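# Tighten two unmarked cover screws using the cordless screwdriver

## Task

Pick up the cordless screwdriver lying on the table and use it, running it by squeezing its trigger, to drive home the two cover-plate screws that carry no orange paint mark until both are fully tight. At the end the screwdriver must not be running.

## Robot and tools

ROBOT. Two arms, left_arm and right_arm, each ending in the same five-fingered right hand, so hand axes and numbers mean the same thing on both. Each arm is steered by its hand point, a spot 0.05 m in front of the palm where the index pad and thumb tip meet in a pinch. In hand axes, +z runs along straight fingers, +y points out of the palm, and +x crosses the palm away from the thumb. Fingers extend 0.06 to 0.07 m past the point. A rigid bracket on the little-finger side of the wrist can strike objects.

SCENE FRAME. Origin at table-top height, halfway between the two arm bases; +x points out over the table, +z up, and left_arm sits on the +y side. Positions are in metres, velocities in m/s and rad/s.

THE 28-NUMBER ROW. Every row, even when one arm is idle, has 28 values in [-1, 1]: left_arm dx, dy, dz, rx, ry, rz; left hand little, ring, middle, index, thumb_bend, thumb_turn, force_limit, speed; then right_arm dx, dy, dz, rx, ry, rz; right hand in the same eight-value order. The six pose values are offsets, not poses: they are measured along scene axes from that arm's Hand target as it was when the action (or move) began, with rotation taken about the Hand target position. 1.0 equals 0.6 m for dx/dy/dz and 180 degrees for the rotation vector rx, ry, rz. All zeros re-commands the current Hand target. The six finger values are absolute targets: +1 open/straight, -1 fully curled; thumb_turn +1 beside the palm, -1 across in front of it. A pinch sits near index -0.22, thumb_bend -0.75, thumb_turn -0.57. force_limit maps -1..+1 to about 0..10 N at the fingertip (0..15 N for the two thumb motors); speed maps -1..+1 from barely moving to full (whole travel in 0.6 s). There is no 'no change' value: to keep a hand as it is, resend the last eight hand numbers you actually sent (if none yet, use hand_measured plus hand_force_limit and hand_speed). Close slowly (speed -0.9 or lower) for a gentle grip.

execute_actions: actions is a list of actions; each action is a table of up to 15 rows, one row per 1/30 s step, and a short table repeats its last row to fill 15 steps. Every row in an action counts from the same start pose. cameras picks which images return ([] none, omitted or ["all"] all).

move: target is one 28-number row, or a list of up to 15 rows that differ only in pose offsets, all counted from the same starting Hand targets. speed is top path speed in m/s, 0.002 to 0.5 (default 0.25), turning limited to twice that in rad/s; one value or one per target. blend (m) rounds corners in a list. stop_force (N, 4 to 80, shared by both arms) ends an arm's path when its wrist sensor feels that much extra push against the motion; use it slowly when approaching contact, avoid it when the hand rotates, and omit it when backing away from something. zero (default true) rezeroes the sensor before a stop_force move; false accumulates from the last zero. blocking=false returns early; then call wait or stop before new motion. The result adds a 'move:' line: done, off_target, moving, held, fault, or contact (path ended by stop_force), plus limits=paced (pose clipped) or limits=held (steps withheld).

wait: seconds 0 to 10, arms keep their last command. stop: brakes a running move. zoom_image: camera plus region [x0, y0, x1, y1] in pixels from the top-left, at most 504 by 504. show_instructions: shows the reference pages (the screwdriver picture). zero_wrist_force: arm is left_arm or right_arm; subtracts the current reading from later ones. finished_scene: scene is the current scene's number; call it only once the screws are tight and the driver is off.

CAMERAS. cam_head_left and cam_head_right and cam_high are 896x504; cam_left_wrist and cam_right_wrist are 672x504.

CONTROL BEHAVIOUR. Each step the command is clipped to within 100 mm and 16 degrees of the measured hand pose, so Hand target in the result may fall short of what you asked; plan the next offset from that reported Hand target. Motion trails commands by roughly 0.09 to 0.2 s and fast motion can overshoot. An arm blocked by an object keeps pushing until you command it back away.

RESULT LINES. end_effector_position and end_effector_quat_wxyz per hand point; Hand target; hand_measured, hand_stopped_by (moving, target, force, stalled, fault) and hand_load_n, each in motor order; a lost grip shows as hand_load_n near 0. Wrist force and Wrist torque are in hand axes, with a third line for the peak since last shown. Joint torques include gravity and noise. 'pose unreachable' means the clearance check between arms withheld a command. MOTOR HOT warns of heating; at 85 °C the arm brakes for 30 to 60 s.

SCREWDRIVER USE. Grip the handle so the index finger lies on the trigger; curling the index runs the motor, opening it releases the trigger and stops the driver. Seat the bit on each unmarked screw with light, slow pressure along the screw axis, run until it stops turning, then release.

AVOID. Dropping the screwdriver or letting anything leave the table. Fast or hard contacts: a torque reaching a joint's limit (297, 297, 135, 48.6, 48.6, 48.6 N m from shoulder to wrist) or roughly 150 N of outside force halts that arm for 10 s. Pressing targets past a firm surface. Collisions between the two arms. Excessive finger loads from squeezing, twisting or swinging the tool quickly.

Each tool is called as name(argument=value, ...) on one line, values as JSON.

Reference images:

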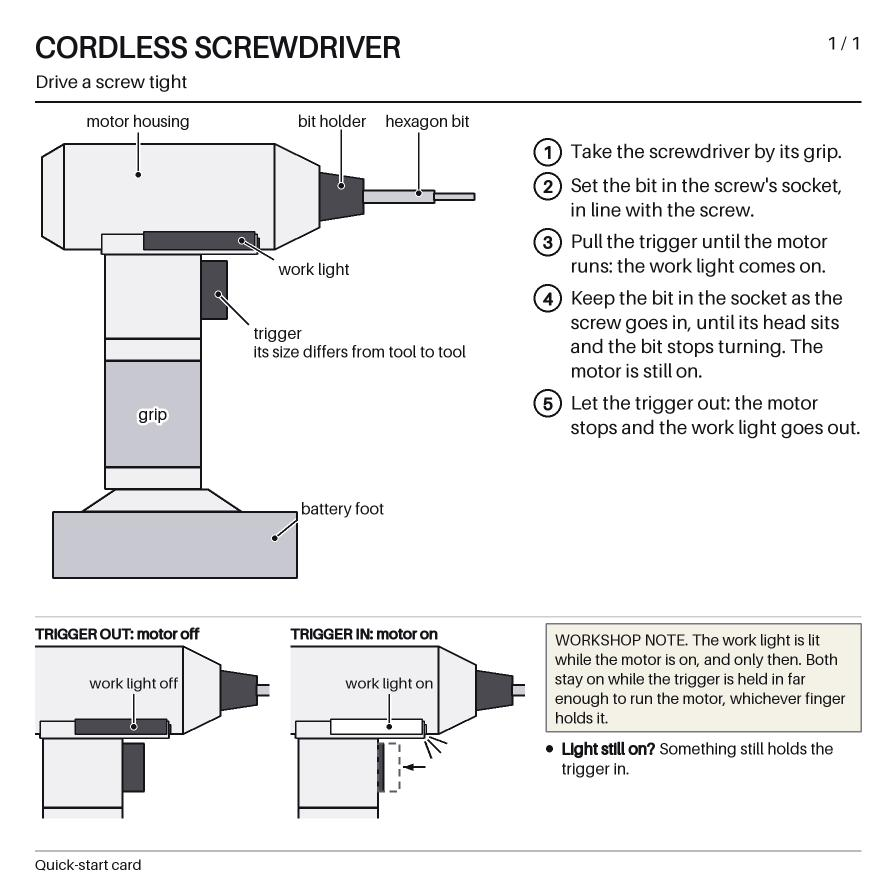

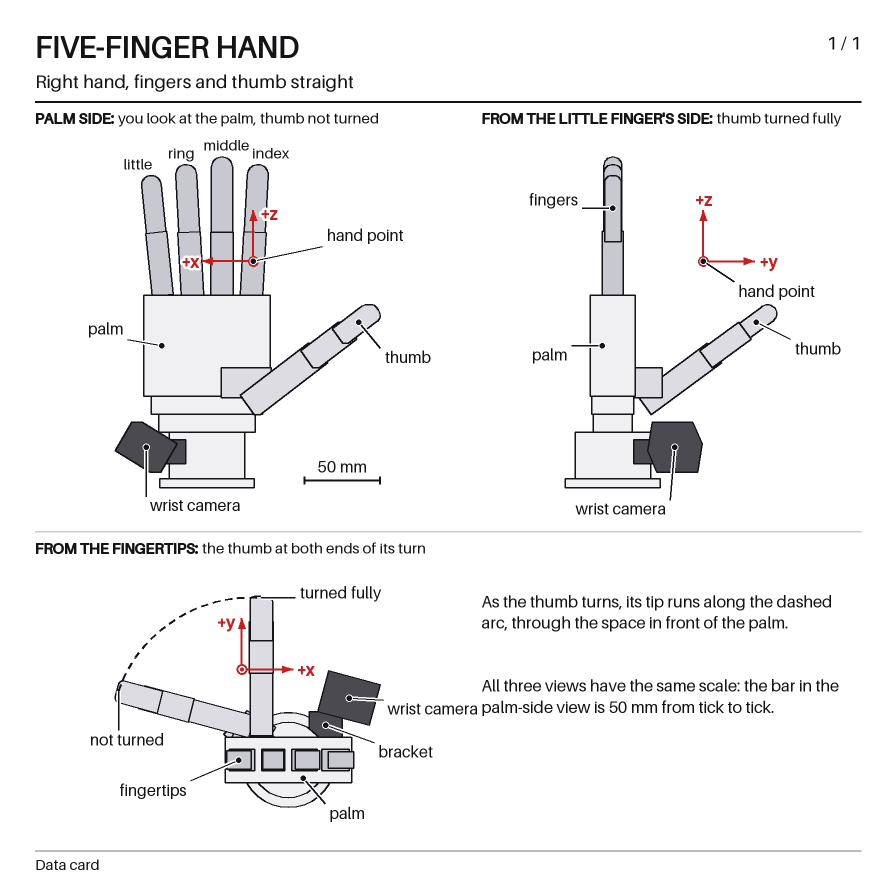

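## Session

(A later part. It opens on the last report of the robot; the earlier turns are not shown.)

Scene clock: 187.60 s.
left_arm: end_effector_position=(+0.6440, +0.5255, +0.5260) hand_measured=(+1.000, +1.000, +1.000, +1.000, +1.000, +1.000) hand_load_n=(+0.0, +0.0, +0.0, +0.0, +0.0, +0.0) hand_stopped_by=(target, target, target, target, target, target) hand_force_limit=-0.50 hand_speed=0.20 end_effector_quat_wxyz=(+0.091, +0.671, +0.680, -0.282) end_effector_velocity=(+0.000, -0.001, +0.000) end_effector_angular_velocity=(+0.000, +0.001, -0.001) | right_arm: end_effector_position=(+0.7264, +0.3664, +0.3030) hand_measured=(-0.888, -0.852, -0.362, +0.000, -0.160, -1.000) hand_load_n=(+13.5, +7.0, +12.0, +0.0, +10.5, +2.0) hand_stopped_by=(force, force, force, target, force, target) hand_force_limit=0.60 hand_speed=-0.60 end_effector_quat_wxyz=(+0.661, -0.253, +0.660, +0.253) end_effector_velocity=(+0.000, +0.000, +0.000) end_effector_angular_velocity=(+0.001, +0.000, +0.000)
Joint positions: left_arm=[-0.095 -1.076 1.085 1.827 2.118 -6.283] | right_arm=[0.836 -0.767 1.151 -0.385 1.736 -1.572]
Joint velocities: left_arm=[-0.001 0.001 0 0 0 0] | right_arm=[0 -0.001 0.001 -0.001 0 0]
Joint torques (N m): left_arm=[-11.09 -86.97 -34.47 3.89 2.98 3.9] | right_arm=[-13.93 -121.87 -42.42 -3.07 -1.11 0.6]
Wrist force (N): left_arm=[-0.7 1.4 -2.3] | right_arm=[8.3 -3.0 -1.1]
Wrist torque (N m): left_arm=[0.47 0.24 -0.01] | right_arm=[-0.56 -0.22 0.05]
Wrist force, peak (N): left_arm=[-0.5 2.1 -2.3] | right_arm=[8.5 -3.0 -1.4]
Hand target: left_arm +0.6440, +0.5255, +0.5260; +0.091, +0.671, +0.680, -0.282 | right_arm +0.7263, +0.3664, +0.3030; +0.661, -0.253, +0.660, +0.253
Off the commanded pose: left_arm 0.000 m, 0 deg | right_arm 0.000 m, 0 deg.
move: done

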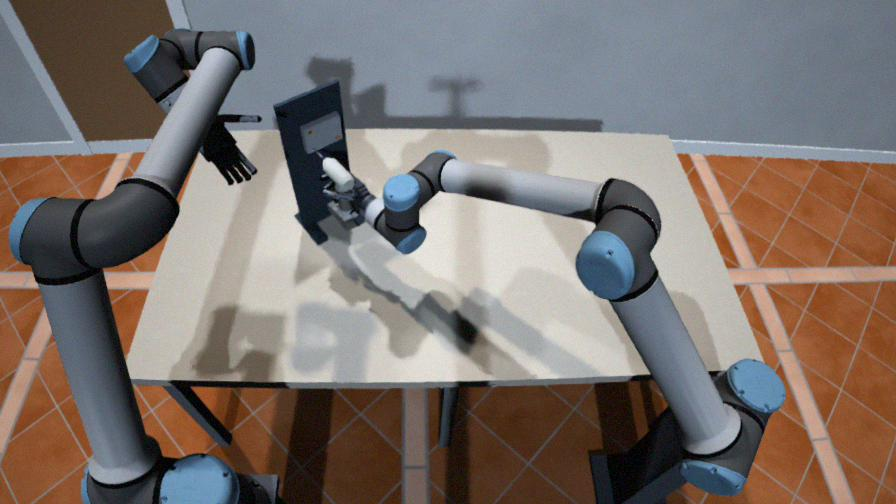

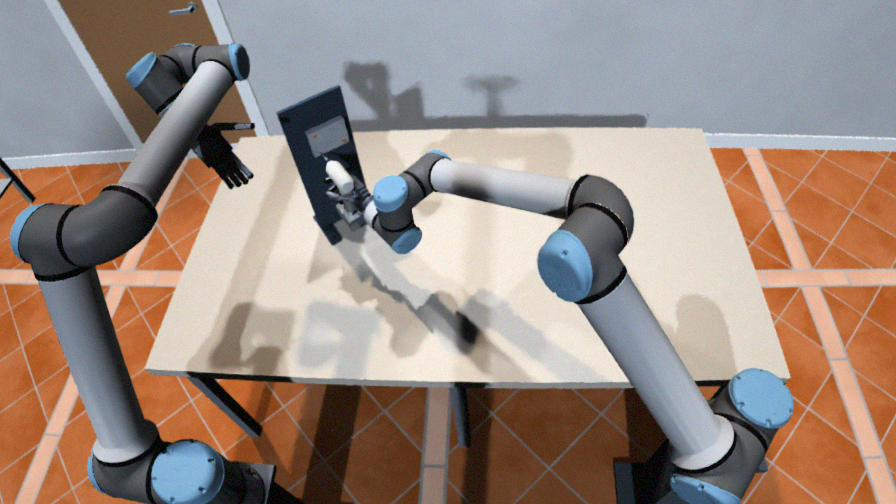

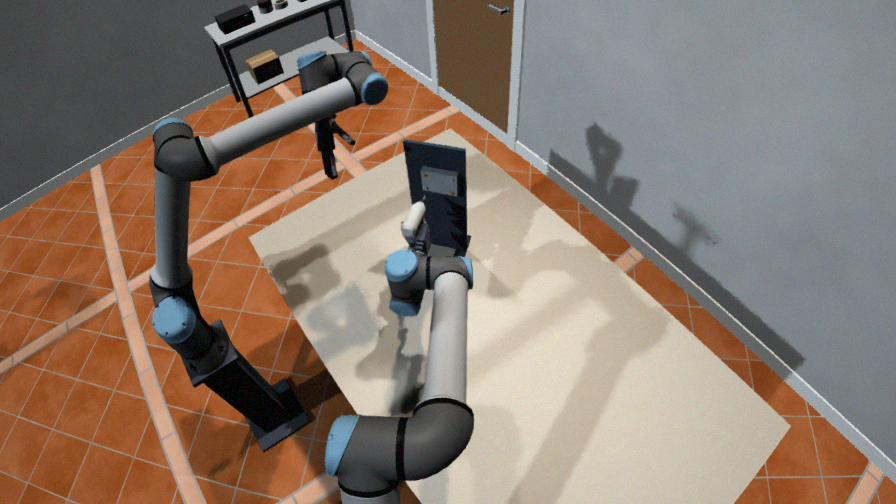

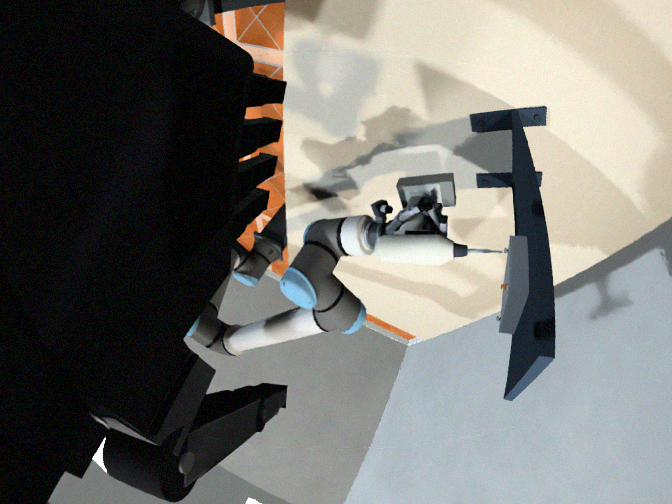

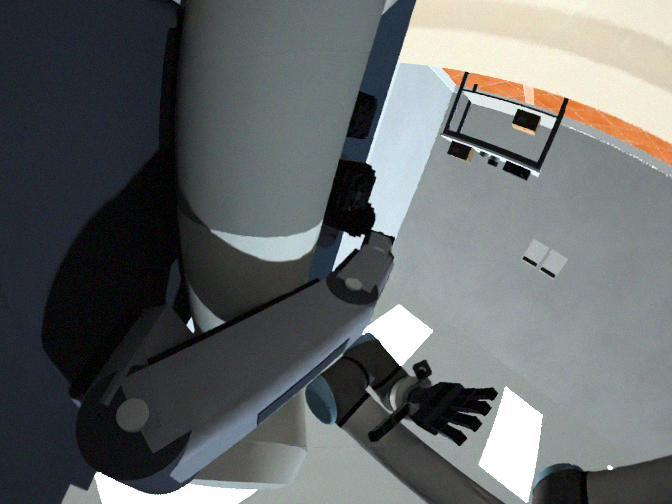

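zoom_image(camera="cam_high", region=[418, 178, 442, 206])

zoom_image(camera="cam_head_left", region=[302, 138, 330, 166])

zoom_image(camera="cam_head_right", region=[305, 130, 345, 170])

Scaled by 18.000.

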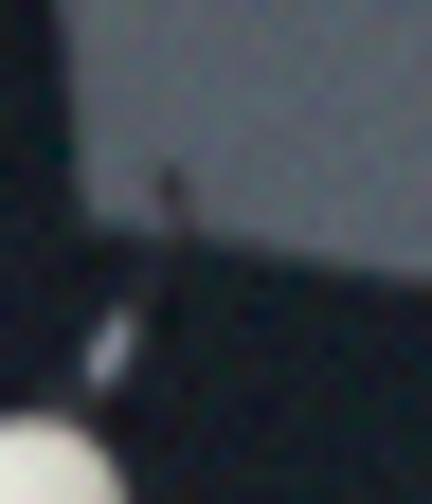

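Scaled by 18.000.

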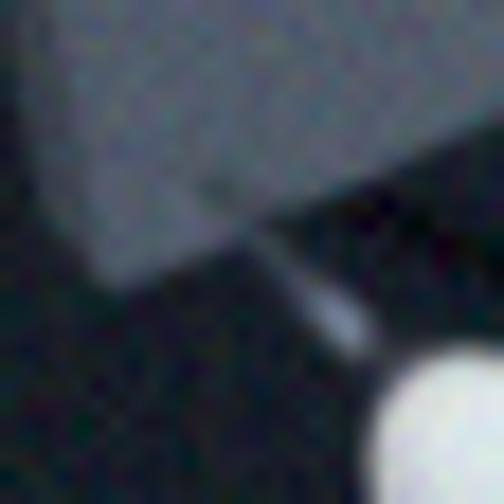

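Scaled by 12.600.

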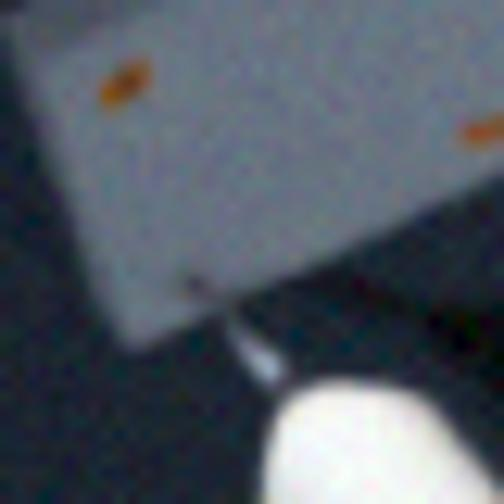

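move(target=[0,0,0,0,0,0,1,1,1,1,1,1,-0.5,0.2,-0.0015,0.002,-0.002,0,0,0,-0.97,-0.97,-0.97,0.0,-0.3,-1,0.6,-0.6], speed=0.02, cameras=[])

move(target=[0,0,0,0,0,0,1,1,1,1,1,1,-0.5,0.2,0.0066,0.005,0,0,0,0,-0.97,-0.97,-0.97,0.0,-0.3,-1,0.6,-0.6], speed=0.005, stop_force=4, cameras=["cam_left_wrist"])

zoom_image(camera="cam_left_wrist", region=[470, 215, 540, 285])

Scene clock: 189.07 s.
left_arm: end_effector_position=(+0.6440, +0.5255, +0.5260) hand_measured=(+1.000, +1.000, +1.000, +1.000, +1.000, +1.000) hand_load_n=(+0.0, +0.0, +0.0, +0.0, +0.0, +0.0) hand_stopped_by=(target, target, target, target, target, target) hand_force_limit=-0.50 hand_speed=0.20 end_effector_quat_wxyz=(+0.091, +0.671, +0.680, -0.282) end_effector_velocity=(+0.000, +0.000, +0.000) end_effector_angular_velocity=(+0.000, -0.001, +0.001) | right_arm: end_effector_position=(+0.7255, +0.3676, +0.3018) hand_measured=(-0.888, -0.852, -0.362, +0.000, -0.160, -1.000) hand_load_n=(+13.5, +7.0, +12.5, +0.0, +10.0, +2.0) hand_stopped_by=(force, force, force, target, force, target) hand_force_limit=0.60 hand_speed=-0.60 end_effector_quat_wxyz=(+0.661, -0.253, +0.660, +0.253) end_effector_velocity=(+0.000, +0.000, +0.000) end_effector_angular_velocity=(+0.000, +0.000, +0.000)
Joint positions: left_arm=[-0.095 -1.076 1.085 1.827 2.118 -6.283] | right_arm=[0.838 -0.765 1.15 -0.386 1.738 -1.572]
Joint velocities: left_arm=[0 -0.001 0 -0.001 0 -0.001] | right_arm=[0 0 0 0 0 0]
Joint torques (N m): left_arm=[-10.4 -86.73 -30.17 4.72 2.99 3.86] | right_arm=[12.11 -112.75 -51.11 -6.42 1.67 0.13]
Wrist force (N): left_arm=[-0.6 1.7 -2.3] | right_arm=[8.2 -3.2 -1.2]
Wrist torque (N m): left_arm=[0.52 0.24 0.01] | right_arm=[-0.59 -0.21 0.03]
Wrist force, peak (N): left_arm=[-0.6 2.3 -2.3] | right_arm=[8.3 -3.3 -1.6]
Hand target: left_arm +0.6440, +0.5255, +0.5260; +0.091, +0.671, +0.680, -0.282 | right_arm +0.7254, +0.3676, +0.3018; +0.661, -0.253, +0.660, +0.253
Off the commanded pose: left_arm 0.000 m, 0 deg | right_arm 0.000 m, 0 deg.
move: done
No camera images: "cameras" was empty.

Scene clock: 190.90 s.
left_arm: end_effector_position=(+0.6440, +0.5255, +0.5260) hand_measured=(+1.000, +1.000, +1.000, +1.000, +1.000, +1.000) hand_load_n=(+0.0, +0.0, +0.0, +0.0, +0.0, +0.0) hand_stopped_by=(target, target, target, target, target, target) hand_force_limit=-0.50 hand_speed=0.20 end_effector_quat_wxyz=(+0.091, +0.671, +0.680, -0.282) end_effector_velocity=(+0.000, +0.000, +0.000) end_effector_angular_velocity=(-0.001, +0.001, +0.000) | right_arm: end_effector_position=(+0.7294, +0.3706, +0.3017) hand_measured=(-0.888, -0.852, -0.362, +0.000, -0.160, -1.000) hand_load_n=(+13.5, +7.0, +12.5, +0.0, +10.0, +2.0) hand_stopped_by=(force, force, force, target, force, target) hand_force_limit=0.60 hand_speed=-0.60 end_effector_quat_wxyz=(+0.661, -0.253, +0.660, +0.253) end_effector_velocity=(+0.000, +0.000, +0.000) end_effector_angular_velocity=(+0.000, +0.000, +0.000)
Joint positions: left_arm=[-0.095 -1.076 1.085 1.827 2.118 -6.283] | right_arm=[0.837 -0.758 1.136 -0.38 1.737 -1.572]
Joint velocities: left_arm=[0 0 0 0.001 0 0.001] | right_arm=[0 0 0 0 0 0]
Joint torques (N m): left_arm=[-9.76 -85.95 -27.47 5.14 2.7 3.38] | right_arm=[-8.76 -127.76 -40.66 -6.28 -0.24 -0.35]
Wrist force (N): left_arm=[-0.6 1.6 -2.2] | right_arm=[8.0 -3.1 -1.2]
Wrist torque (N m): left_arm=[0.49 0.24 0.01] | right_arm=[-0.57 -0.18 0.02]
Wrist force, peak (N): left_arm=[-0.5 1.8 -2.6] | right_arm=[8.3 -3.2 -1.4]
Hand target: left_arm +0.6440, +0.5255, +0.5260; +0.091, +0.671, +0.680, -0.282 | right_arm +0.7294, +0.3706, +0.3018; +0.661, -0.253, +0.660, +0.253
Off the commanded pose: left_arm 0.000 m, 0 deg | right_arm 0.000 m, 0 deg.
move: done
Images, in order (width x height): cam_left_wrist 672x504.

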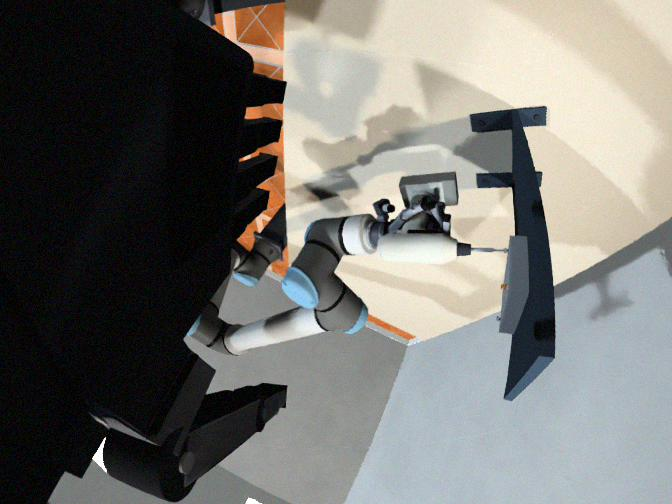

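Scaled by 7.200 from the camera's 672x504 image, which has a finer 960x720 frame.

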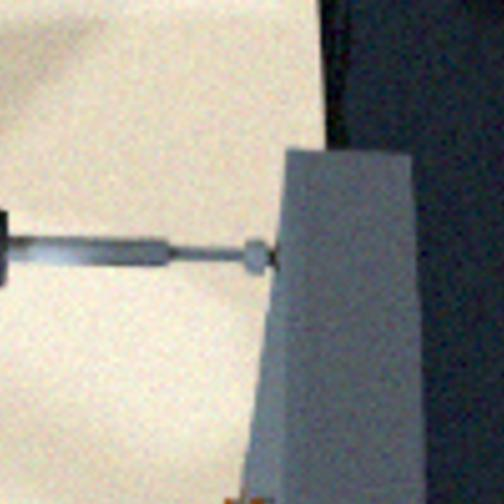

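move(target=[0,0,0,0,0,0,1,1,1,1,1,1,-0.5,0.2,0.004,0.003,0,0,0,0,-0.97,-0.97,-0.97,0.0,-0.3,-1,0.6,-0.6], speed=0.005, stop_force=4, cameras=["cam_left_wrist","cam_high","cam_head_left"])

zoom_image(camera="cam_left_wrist", region=[490, 235, 525, 270])

zoom_image(camera="cam_high", region=[418, 178, 442, 206])

zoom_image(camera="cam_head_left", region=[302, 138, 330, 166])

Scene clock: 192.53 s.
left_arm: end_effector_position=(+0.6440, +0.5255, +0.5260) hand_measured=(+1.000, +1.000, +1.000, +1.000, +1.000, +1.000) hand_load_n=(+0.0, +0.0, +0.0, +0.0, +0.0, +0.0) hand_stopped_by=(target, target, target, target, target, target) hand_force_limit=-0.50 hand_speed=0.20 end_effector_quat_wxyz=(+0.091, +0.671, +0.680, -0.282) end_effector_velocity=(+0.000, +0.000, +0.000) end_effector_angular_velocity=(+0.000, +0.000, +0.000) | right_arm: end_effector_position=(+0.7318, +0.3724, +0.3017) hand_measured=(-0.888, -0.852, -0.362, +0.000, -0.160, -1.000) hand_load_n=(+13.5, +7.0, +12.5, +0.0, +10.0, +2.0) hand_stopped_by=(force, force, force, target, force, target) hand_force_limit=0.60 hand_speed=-0.60 end_effector_quat_wxyz=(+0.661, -0.253, +0.660, +0.253) end_effector_velocity=(+0.000, +0.000, +0.000) end_effector_angular_velocity=(+0.000, +0.000, +0.000)
Joint positions: left_arm=[-0.095 -1.076 1.085 1.827 2.118 -6.283] | right_arm=[0.836 -0.753 1.127 -0.376 1.736 -1.572]
Joint velocities: left_arm=[0 0 0 0 0 0] | right_arm=[0 0 0 0 0 0]
Joint torques (N m): left_arm=[-9.92 -88.5 -27.47 5.72 3.26 3.35] | right_arm=[-9.14 -128.17 -41.39 -6.28 -0.22 -0.24]
Wrist force (N): left_arm=[-0.8 1.3 -2.3] | right_arm=[8.0 -3.2 -1.4]
Wrist torque (N m): left_arm=[0.46 0.28 -0.01] | right_arm=[-0.57 -0.17 0.02]
Wrist force, peak (N): left_arm=[-0.5 1.9 -2.7] | right_arm=[8.4 -3.1 -1.5]
Hand target: left_arm +0.6440, +0.5255, +0.5260; +0.091, +0.671, +0.680, -0.282 | right_arm +0.7318, +0.3724, +0.3018; +0.661, -0.253, +0.660, +0.253
Off the commanded pose: left_arm 0.000 m, 0 deg | right_arm 0.000 m, 0 deg.
move: done
Images, in order (width x height): cam_head_left 896x504, cam_high 896x504, cam_left_wrist 672x504.

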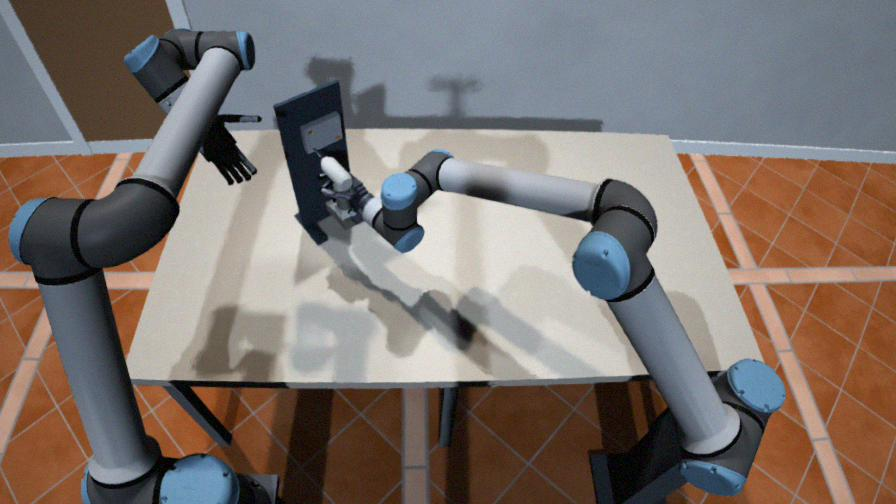

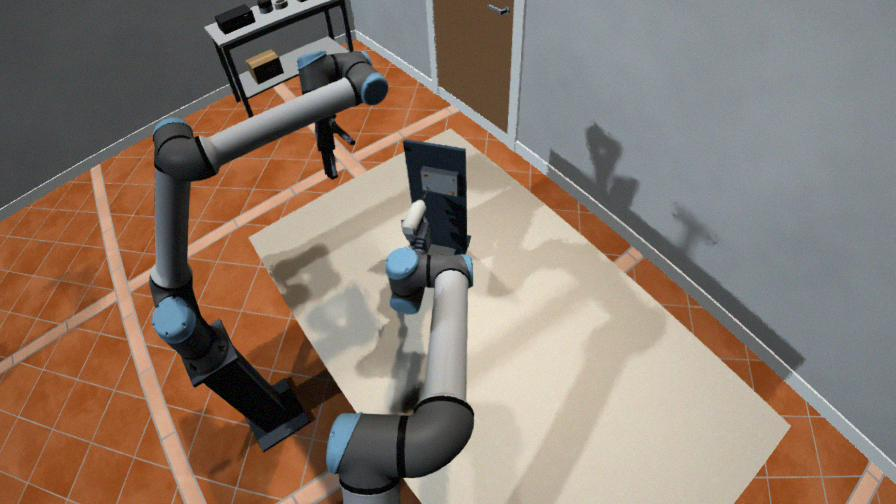

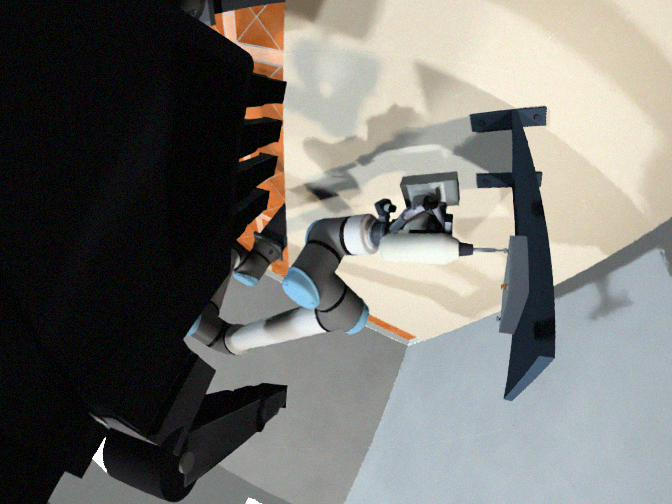

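Scaled by 14.400 from the camera's 672x504 image, which has a finer 960x720 frame.

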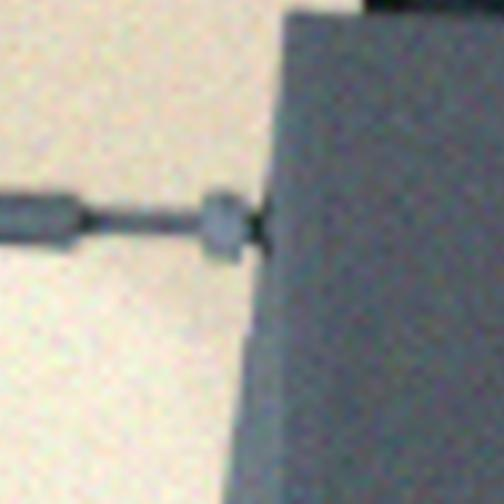

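Scaled by 18.000.

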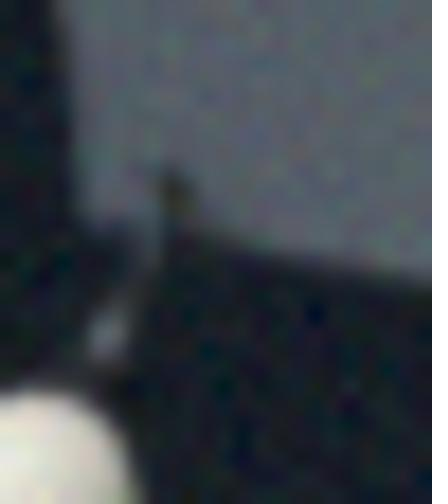

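Scaled by 18.000.

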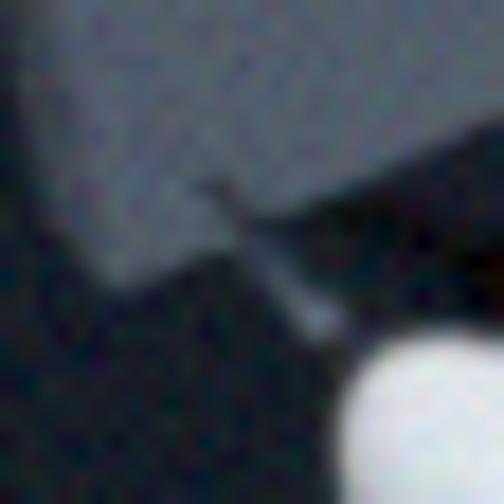

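execute_actions(actions=[[[0,0,0,0,0,0,1,1,1,1,1,1,-0.5,0.2,0,0,0,0,0,0,-0.97,-0.97,-0.97,-0.95,-0.3,-1,0.5,-0.6]]], cameras=["cam_left_wrist"])

zoom_image(camera="cam_left_wrist", region=[490, 235, 525, 270])

Scene clock: 194.57 s.
left_arm: end_effector_position=(+0.6440, +0.5255, +0.5260) hand_measured=(+1.000, +1.000, +1.000, +1.000, +1.000, +1.000) hand_load_n=(+0.0, +0.0, +0.0, +0.0, +0.0, +0.0) hand_stopped_by=(target, target, target, target, target, target) hand_force_limit=-0.50 hand_speed=0.20 end_effector_quat_wxyz=(+0.091, +0.671, +0.680, -0.282) end_effector_velocity=(+0.000, +0.001, +0.000) end_effector_angular_velocity=(+0.000, +0.001, +0.001) | right_arm: end_effector_position=(+0.7318, +0.3724, +0.3018) hand_measured=(-0.888, -0.852, -0.362, -0.818, -0.160, -1.000) hand_load_n=(+12.0, +5.0, +11.5, +7.0, +11.0, +2.5) hand_stopped_by=(force, force, force, force, force, target) hand_force_limit=0.50 hand_speed=-0.60 end_effector_quat_wxyz=(+0.661, -0.253, +0.660, +0.253) end_effector_velocity=(+0.000, +0.000, +0.000) end_effector_angular_velocity=(-0.001, +0.001, +0.000)
Joint positions: left_arm=[-0.095 -1.076 1.085 1.827 2.118 -6.283] | right_arm=[0.836 -0.753 1.127 -0.376 1.736 -1.572]
Joint velocities: left_arm=[0.001 0 0 0 0 0] | right_arm=[0 0 0 0.001 0 0]
Joint torques (N m): left_arm=[-7.32 -87 -26.04 7.39 3.14 3.76] | right_arm=[2.61 -127.78 -45.04 -6 0.81 0.13]
Wrist force (N): left_arm=[-0.6 1.6 -2.0] | right_arm=[8.1 -3.2 -1.5]
Wrist torque (N m): left_arm=[0.48 0.23 0.01] | right_arm=[-0.57 -0.19 0.03]
Wrist force, peak (N): left_arm=[-0.9 1.7 -2.5] | right_arm=[8.4 -3.3 -1.4]
Hand target: left_arm +0.6440, +0.5255, +0.5260; +0.091, +0.671, +0.680, -0.282 | right_arm +0.7318, +0.3724, +0.3018; +0.661, -0.253, +0.660, +0.253
Off the commanded pose: left_arm 0.000 m, 0 deg | right_arm 0.000 m, 0 deg.
Images, in order (width x height): cam_left_wrist 672x504.

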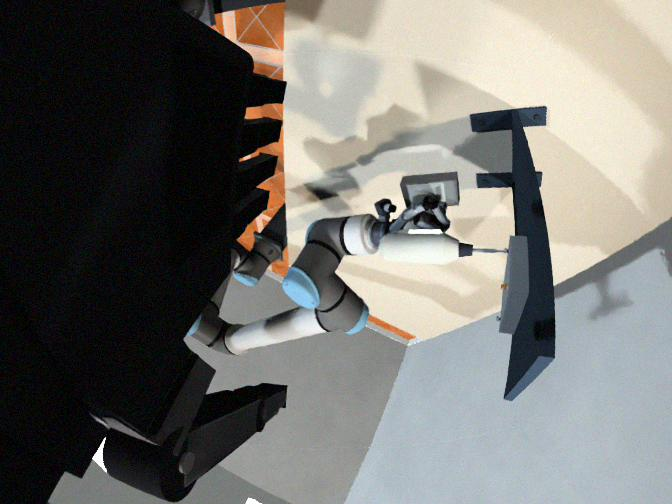

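Scaled by 14.400 from the camera's 672x504 image, which has a finer 960x720 frame.

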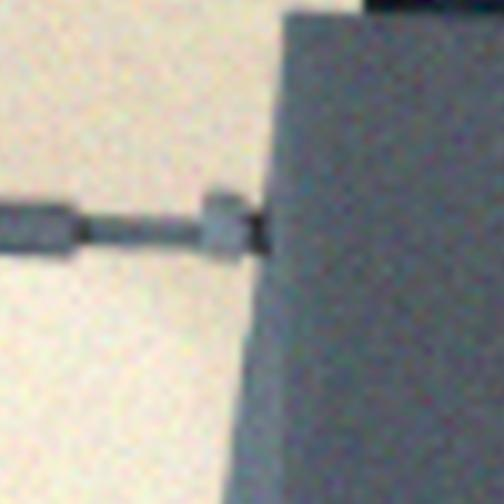

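execute_actions(actions=[[[0,0,0,0,0,0,1,1,1,1,1,1,-0.5,0.2,0,0,0,0,0,0,-0.97,-0.97,-0.97,0.0,-0.3,-1,0.6,-0.6]]], cameras=[])

move(target=[0,0,0,0,0,0,1,1,1,1,1,1,-0.5,0.2,-0.016,-0.012,0,0,0,0,-0.97,-0.97,-0.97,0.0,-0.3,-1,0.6,-0.6], speed=0.03, cameras=["cam_left_wrist","cam_high","cam_head_left"])

zoom_image(camera="cam_left_wrist", region=[480, 235, 515, 270])

zoom_image(camera="cam_high", region=[410, 170, 445, 205])

zoom_image(camera="cam_head_left", region=[300, 135, 335, 170])

Scene clock: 196.97 s.
left_arm: end_effector_position=(+0.6440, +0.5255, +0.5260) hand_measured=(+1.000, +1.000, +1.000, +1.000, +1.000, +1.000) hand_load_n=(+0.0, +0.0, +0.0, +0.0, +0.0, +0.0) hand_stopped_by=(target, target, target, target, target, target) hand_force_limit=-0.50 hand_speed=0.20 end_effector_quat_wxyz=(+0.091, +0.671, +0.680, -0.282) end_effector_velocity=(+0.000, +0.000, +0.000) end_effector_angular_velocity=(-0.001, +0.000, +0.001) | right_arm: end_effector_position=(+0.7318, +0.3724, +0.3018) hand_measured=(-0.888, -0.852, -0.362, +0.000, -0.160, -1.000) hand_load_n=(+12.0, +5.5, +11.5, +0.0, +10.5, +3.0) hand_stopped_by=(force, force, force, target, force, target) hand_force_limit=0.60 hand_speed=-0.60 end_effector_quat_wxyz=(+0.661, -0.253, +0.660, +0.253) end_effector_velocity=(+0.000, +0.000, +0.001) end_effector_angular_velocity=(-0.001, +0.001, +0.000)
Joint positions: left_arm=[-0.095 -1.076 1.085 1.827 2.118 -6.283] | right_arm=[0.836 -0.753 1.127 -0.376 1.736 -1.572]
Joint velocities: left_arm=[0 0 0 0 0.001 -0.001] | right_arm=[0 -0.001 0 0.003 0 0]
Joint torques (N m): left_arm=[-6.52 -84.31 -27.87 7.04 3.16 2.96] | right_arm=[11.37 -127.35 -51.02 -4.98 0.65 0.54]
Wrist force (N): left_arm=[-0.7 1.5 -2.3] | right_arm=[8.0 -2.9 -1.6]
Wrist torque (N m): left_arm=[0.48 0.25 0.00] | right_arm=[-0.52 -0.17 0.03]
Wrist force, peak (N): left_arm=[-0.6 2.1 -2.2] | right_arm=[8.4 -3.3 -1.6]
Hand target: left_arm +0.6440, +0.5255, +0.5260; +0.091, +0.671, +0.680, -0.282 | right_arm +0.7318, +0.3724, +0.3018; +0.661, -0.253, +0.660, +0.253
Off the commanded pose: left_arm 0.000 m, 0 deg | right_arm 0.000 m, 0 deg.
No camera images: "cameras" was empty.

Scene clock: 197.70 s.
left_arm: end_effector_position=(+0.6440, +0.5255, +0.5260) hand_measured=(+1.000, +1.000, +1.000, +1.000, +1.000, +1.000) hand_load_n=(+0.0, +0.0, +0.0, +0.0, +0.0, +0.0) hand_stopped_by=(target, target, target, target, target, target) hand_force_limit=-0.50 hand_speed=0.20 end_effector_quat_wxyz=(+0.091, +0.671, +0.680, -0.282) end_effector_velocity=(+0.000, +0.000, +0.000) end_effector_angular_velocity=(-0.001, +0.001, -0.001) | right_arm: end_effector_position=(+0.7221, +0.3652, +0.3019) hand_measured=(-0.888, -0.852, -0.362, +0.000, -0.160, -1.000) hand_load_n=(+11.5, +5.5, +11.5, +0.0, +11.0, +2.5) hand_stopped_by=(force, force, force, target, force, target) hand_force_limit=0.60 hand_speed=-0.60 end_effector_quat_wxyz=(+0.661, -0.253, +0.660, +0.253) end_effector_velocity=(+0.001, +0.001, +0.002) end_effector_angular_velocity=(+0.002, -0.002, +0.000)
Joint positions: left_arm=[-0.095 -1.076 1.085 1.827 2.118 -6.283] | right_arm=[0.839 -0.771 1.162 -0.392 1.739 -1.572]
Joint velocities: left_arm=[0 0.001 0 0.001 0.001 0.001] | right_arm=[0 0.001 -0.005 0 0 0]
Joint torques (N m): left_arm=[-6.92 -87.47 -27.69 7.22 3.12 3] | right_arm=[4.87 -108.11 -53.48 -2.02 0.9 0.02]
Wrist force (N): left_arm=[-0.8 1.6 -2.3] | right_arm=[7.6 -3.1 -1.2]
Wrist torque (N m): left_arm=[0.51 0.27 -0.01] | right_arm=[-0.58 -0.13 0.00]
Wrist force, peak (N): left_arm=[-0.5 1.9 -2.4] | right_arm=[8.4 -3.2 -2.0]
Hand target: left_arm +0.6440, +0.5255, +0.5260; +0.091, +0.671, +0.680, -0.282 | right_arm +0.7222, +0.3652, +0.3018; +0.661, -0.253, +0.660, +0.253
Off the commanded pose: left_arm 0.000 m, 0 deg | right_arm 0.000 m, 0 deg.
move: done
Images, in order (width x height): cam_head_left 896x504, cam_high 896x504, cam_left_wrist 672x504.

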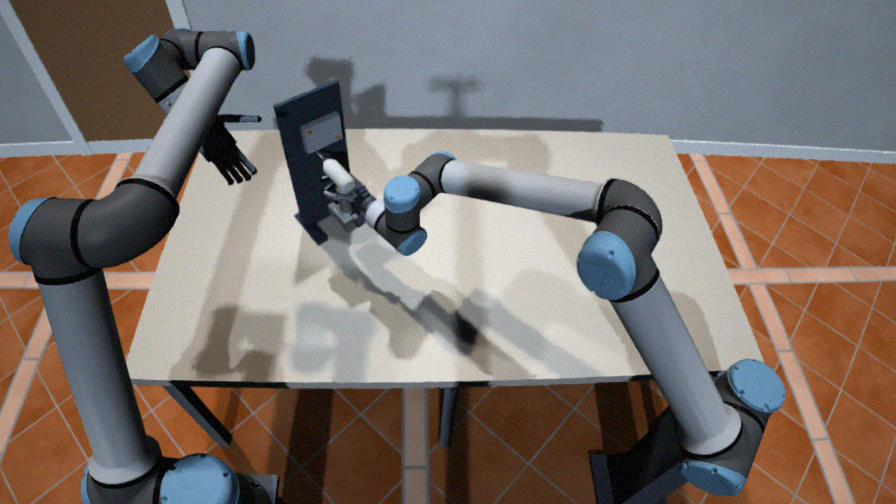

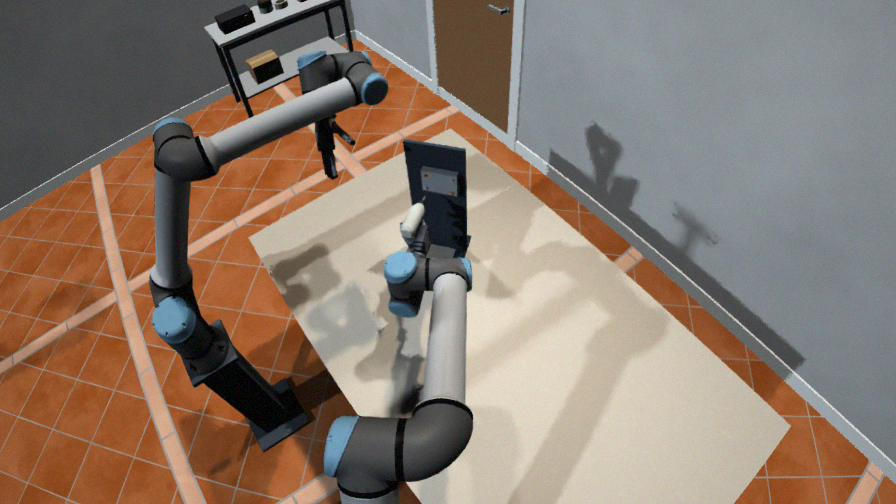

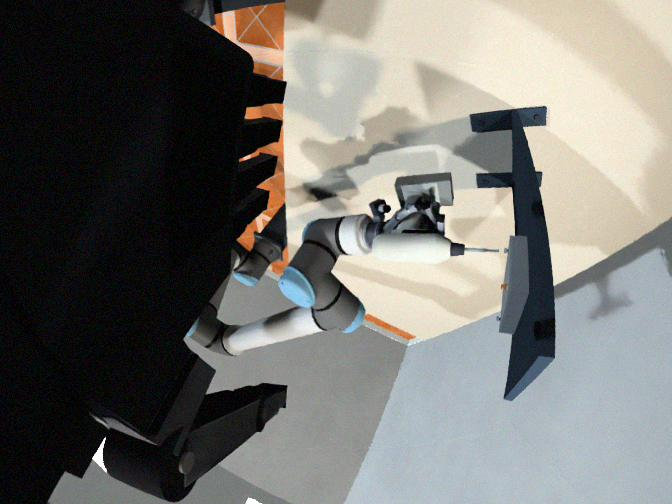

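Scaled by 14.400 from the camera's 672x504 image, which has a finer 960x720 frame.

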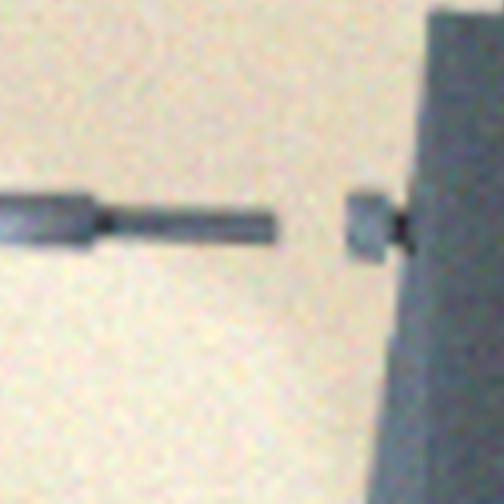

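Scaled by 14.400.

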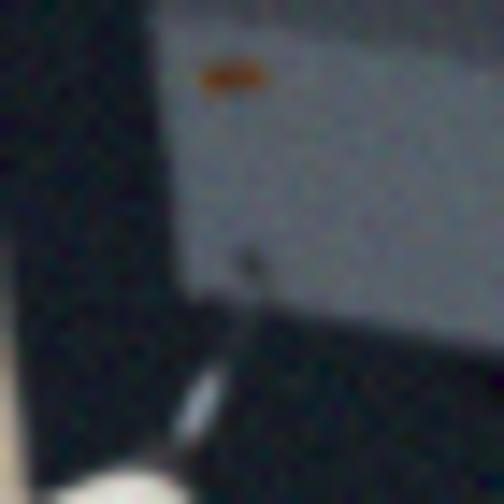

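Scaled by 14.400.

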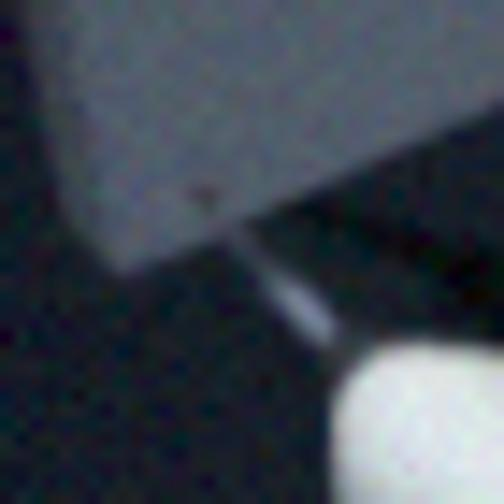

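move(target=[0,0,0,0,0,0,1,1,1,1,1,1,-0.5,0.2,-0.003,0.004,0.008,0,0,0,-0.97,-0.97,-0.97,0.0,-0.3,-1,0.6,-0.6], speed=0.03, cameras=["cam_left_wrist","cam_high","cam_head_left"])

zoom_image(camera="cam_left_wrist", region=[480, 235, 515, 270])

zoom_image(camera="cam_high", region=[410, 170, 445, 205])

zoom_image(camera="cam_head_left", region=[300, 135, 335, 170])

Scene clock: 198.87 s.
left_arm: end_effector_position=(+0.6440, +0.5255, +0.5260) hand_measured=(+1.000, +1.000, +1.000, +1.000, +1.000, +1.000) hand_load_n=(+0.0, +0.0, -0.5, +0.0, +0.0, -0.5) hand_stopped_by=(target, target, target, target, target, target) hand_force_limit=-0.50 hand_speed=0.20 end_effector_quat_wxyz=(+0.091, +0.671, +0.680, -0.282) end_effector_velocity=(+0.000, +0.001, +0.000) end_effector_angular_velocity=(+0.000, +0.000, +0.001) | right_arm: end_effector_position=(+0.7204, +0.3676, +0.3067) hand_measured=(-0.888, -0.852, -0.362, +0.000, -0.160, -1.000) hand_load_n=(+12.0, +5.5, +11.5, +0.0, +10.5, +2.5) hand_stopped_by=(force, force, force, target, force, target) hand_force_limit=0.60 hand_speed=-0.60 end_effector_quat_wxyz=(+0.661, -0.253, +0.660, +0.253) end_effector_velocity=(+0.000, +0.000, -0.001) end_effector_angular_velocity=(-0.001, +0.001, +0.000)
Joint positions: left_arm=[-0.095 -1.076 1.085 1.827 2.118 -6.283] | right_arm=[0.842 -0.772 1.154 -0.383 1.742 -1.572]
Joint velocities: left_arm=[0.001 0 0 0 0 0] | right_arm=[0 0.001 0 0 0 0]
Joint torques (N m): left_arm=[-8.91 -84.21 -27.99 7.12 3.15 3.17] | right_arm=[6.94 -124.17 -43.02 -4.37 1.17 -1.83]
Wrist force (N): left_arm=[-0.4 1.9 -2.2] | right_arm=[8.3 -3.2 -1.0]
Wrist torque (N m): left_arm=[0.54 0.20 0.03] | right_arm=[-0.60 -0.23 0.04]
Wrist force, peak (N): left_arm=[-0.9 2.0 -2.4] | right_arm=[8.6 -3.0 -1.2]
Hand target: left_arm +0.6440, +0.5255, +0.5260; +0.091, +0.671, +0.680, -0.282 | right_arm +0.7204, +0.3676, +0.3066; +0.661, -0.253, +0.660, +0.253
Off the commanded pose: left_arm 0.000 m, 0 deg | right_arm 0.000 m, 0 deg.
move: done
Images, in order (width x height): cam_head_left 896x504, cam_high 896x504, cam_left_wrist 672x504.

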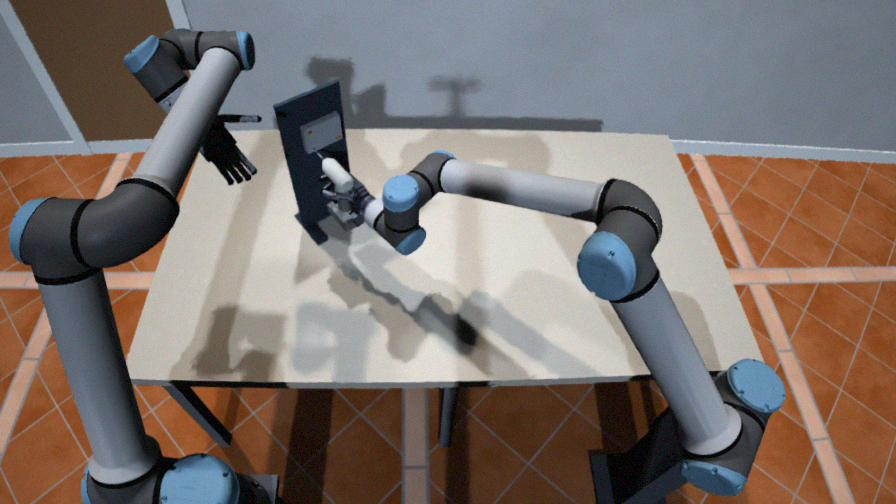

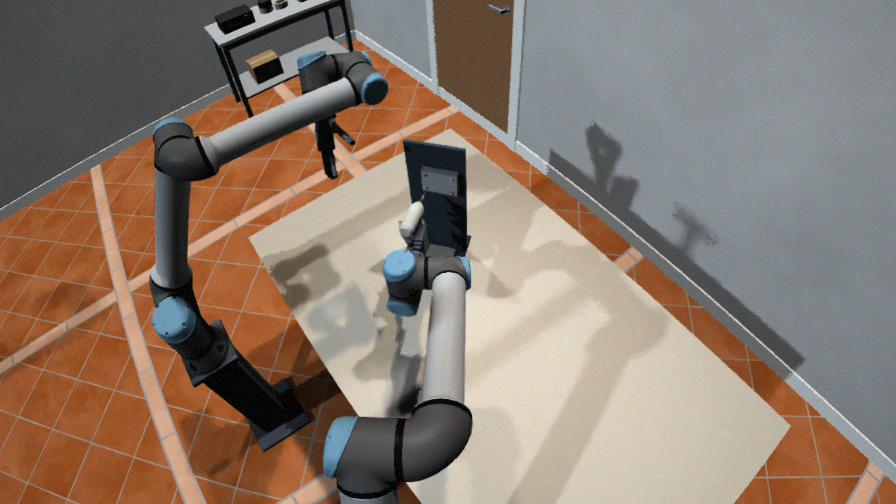

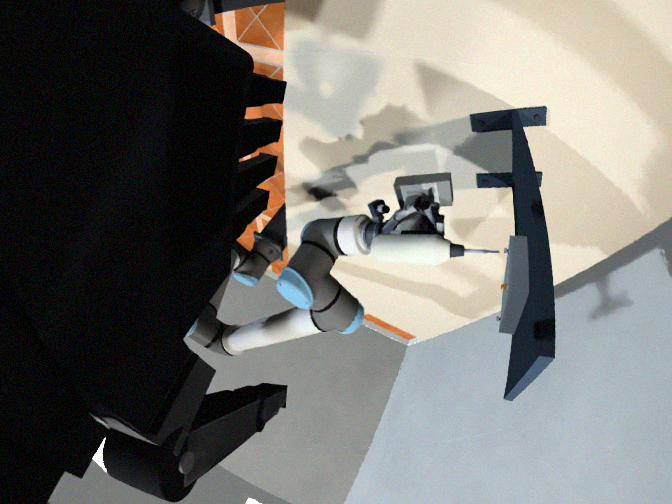

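Scaled by 14.400 from the camera's 672x504 image, which has a finer 960x720 frame.

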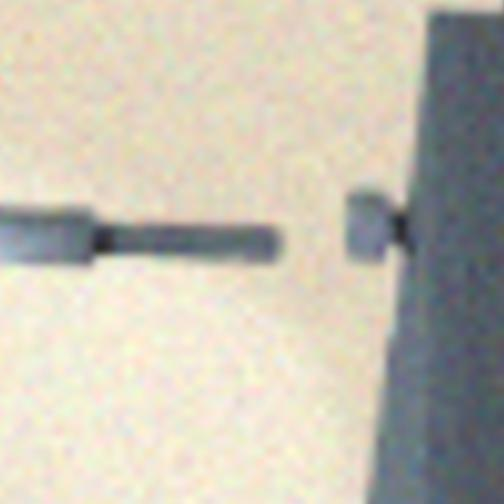

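Scaled by 14.400.

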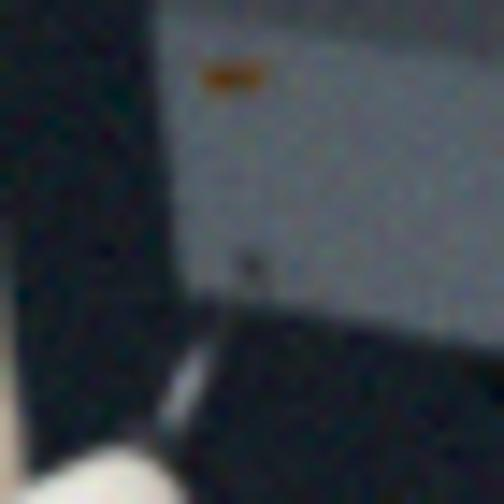

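Scaled by 14.400.

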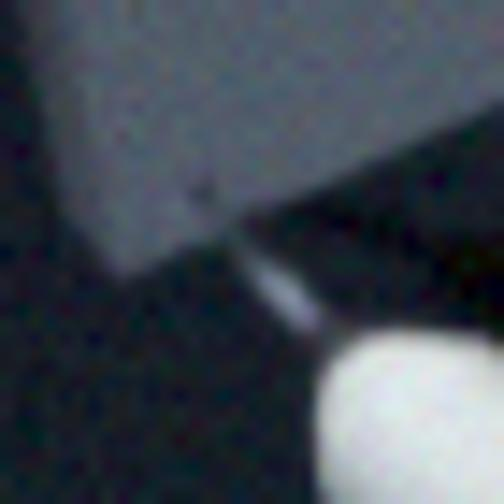

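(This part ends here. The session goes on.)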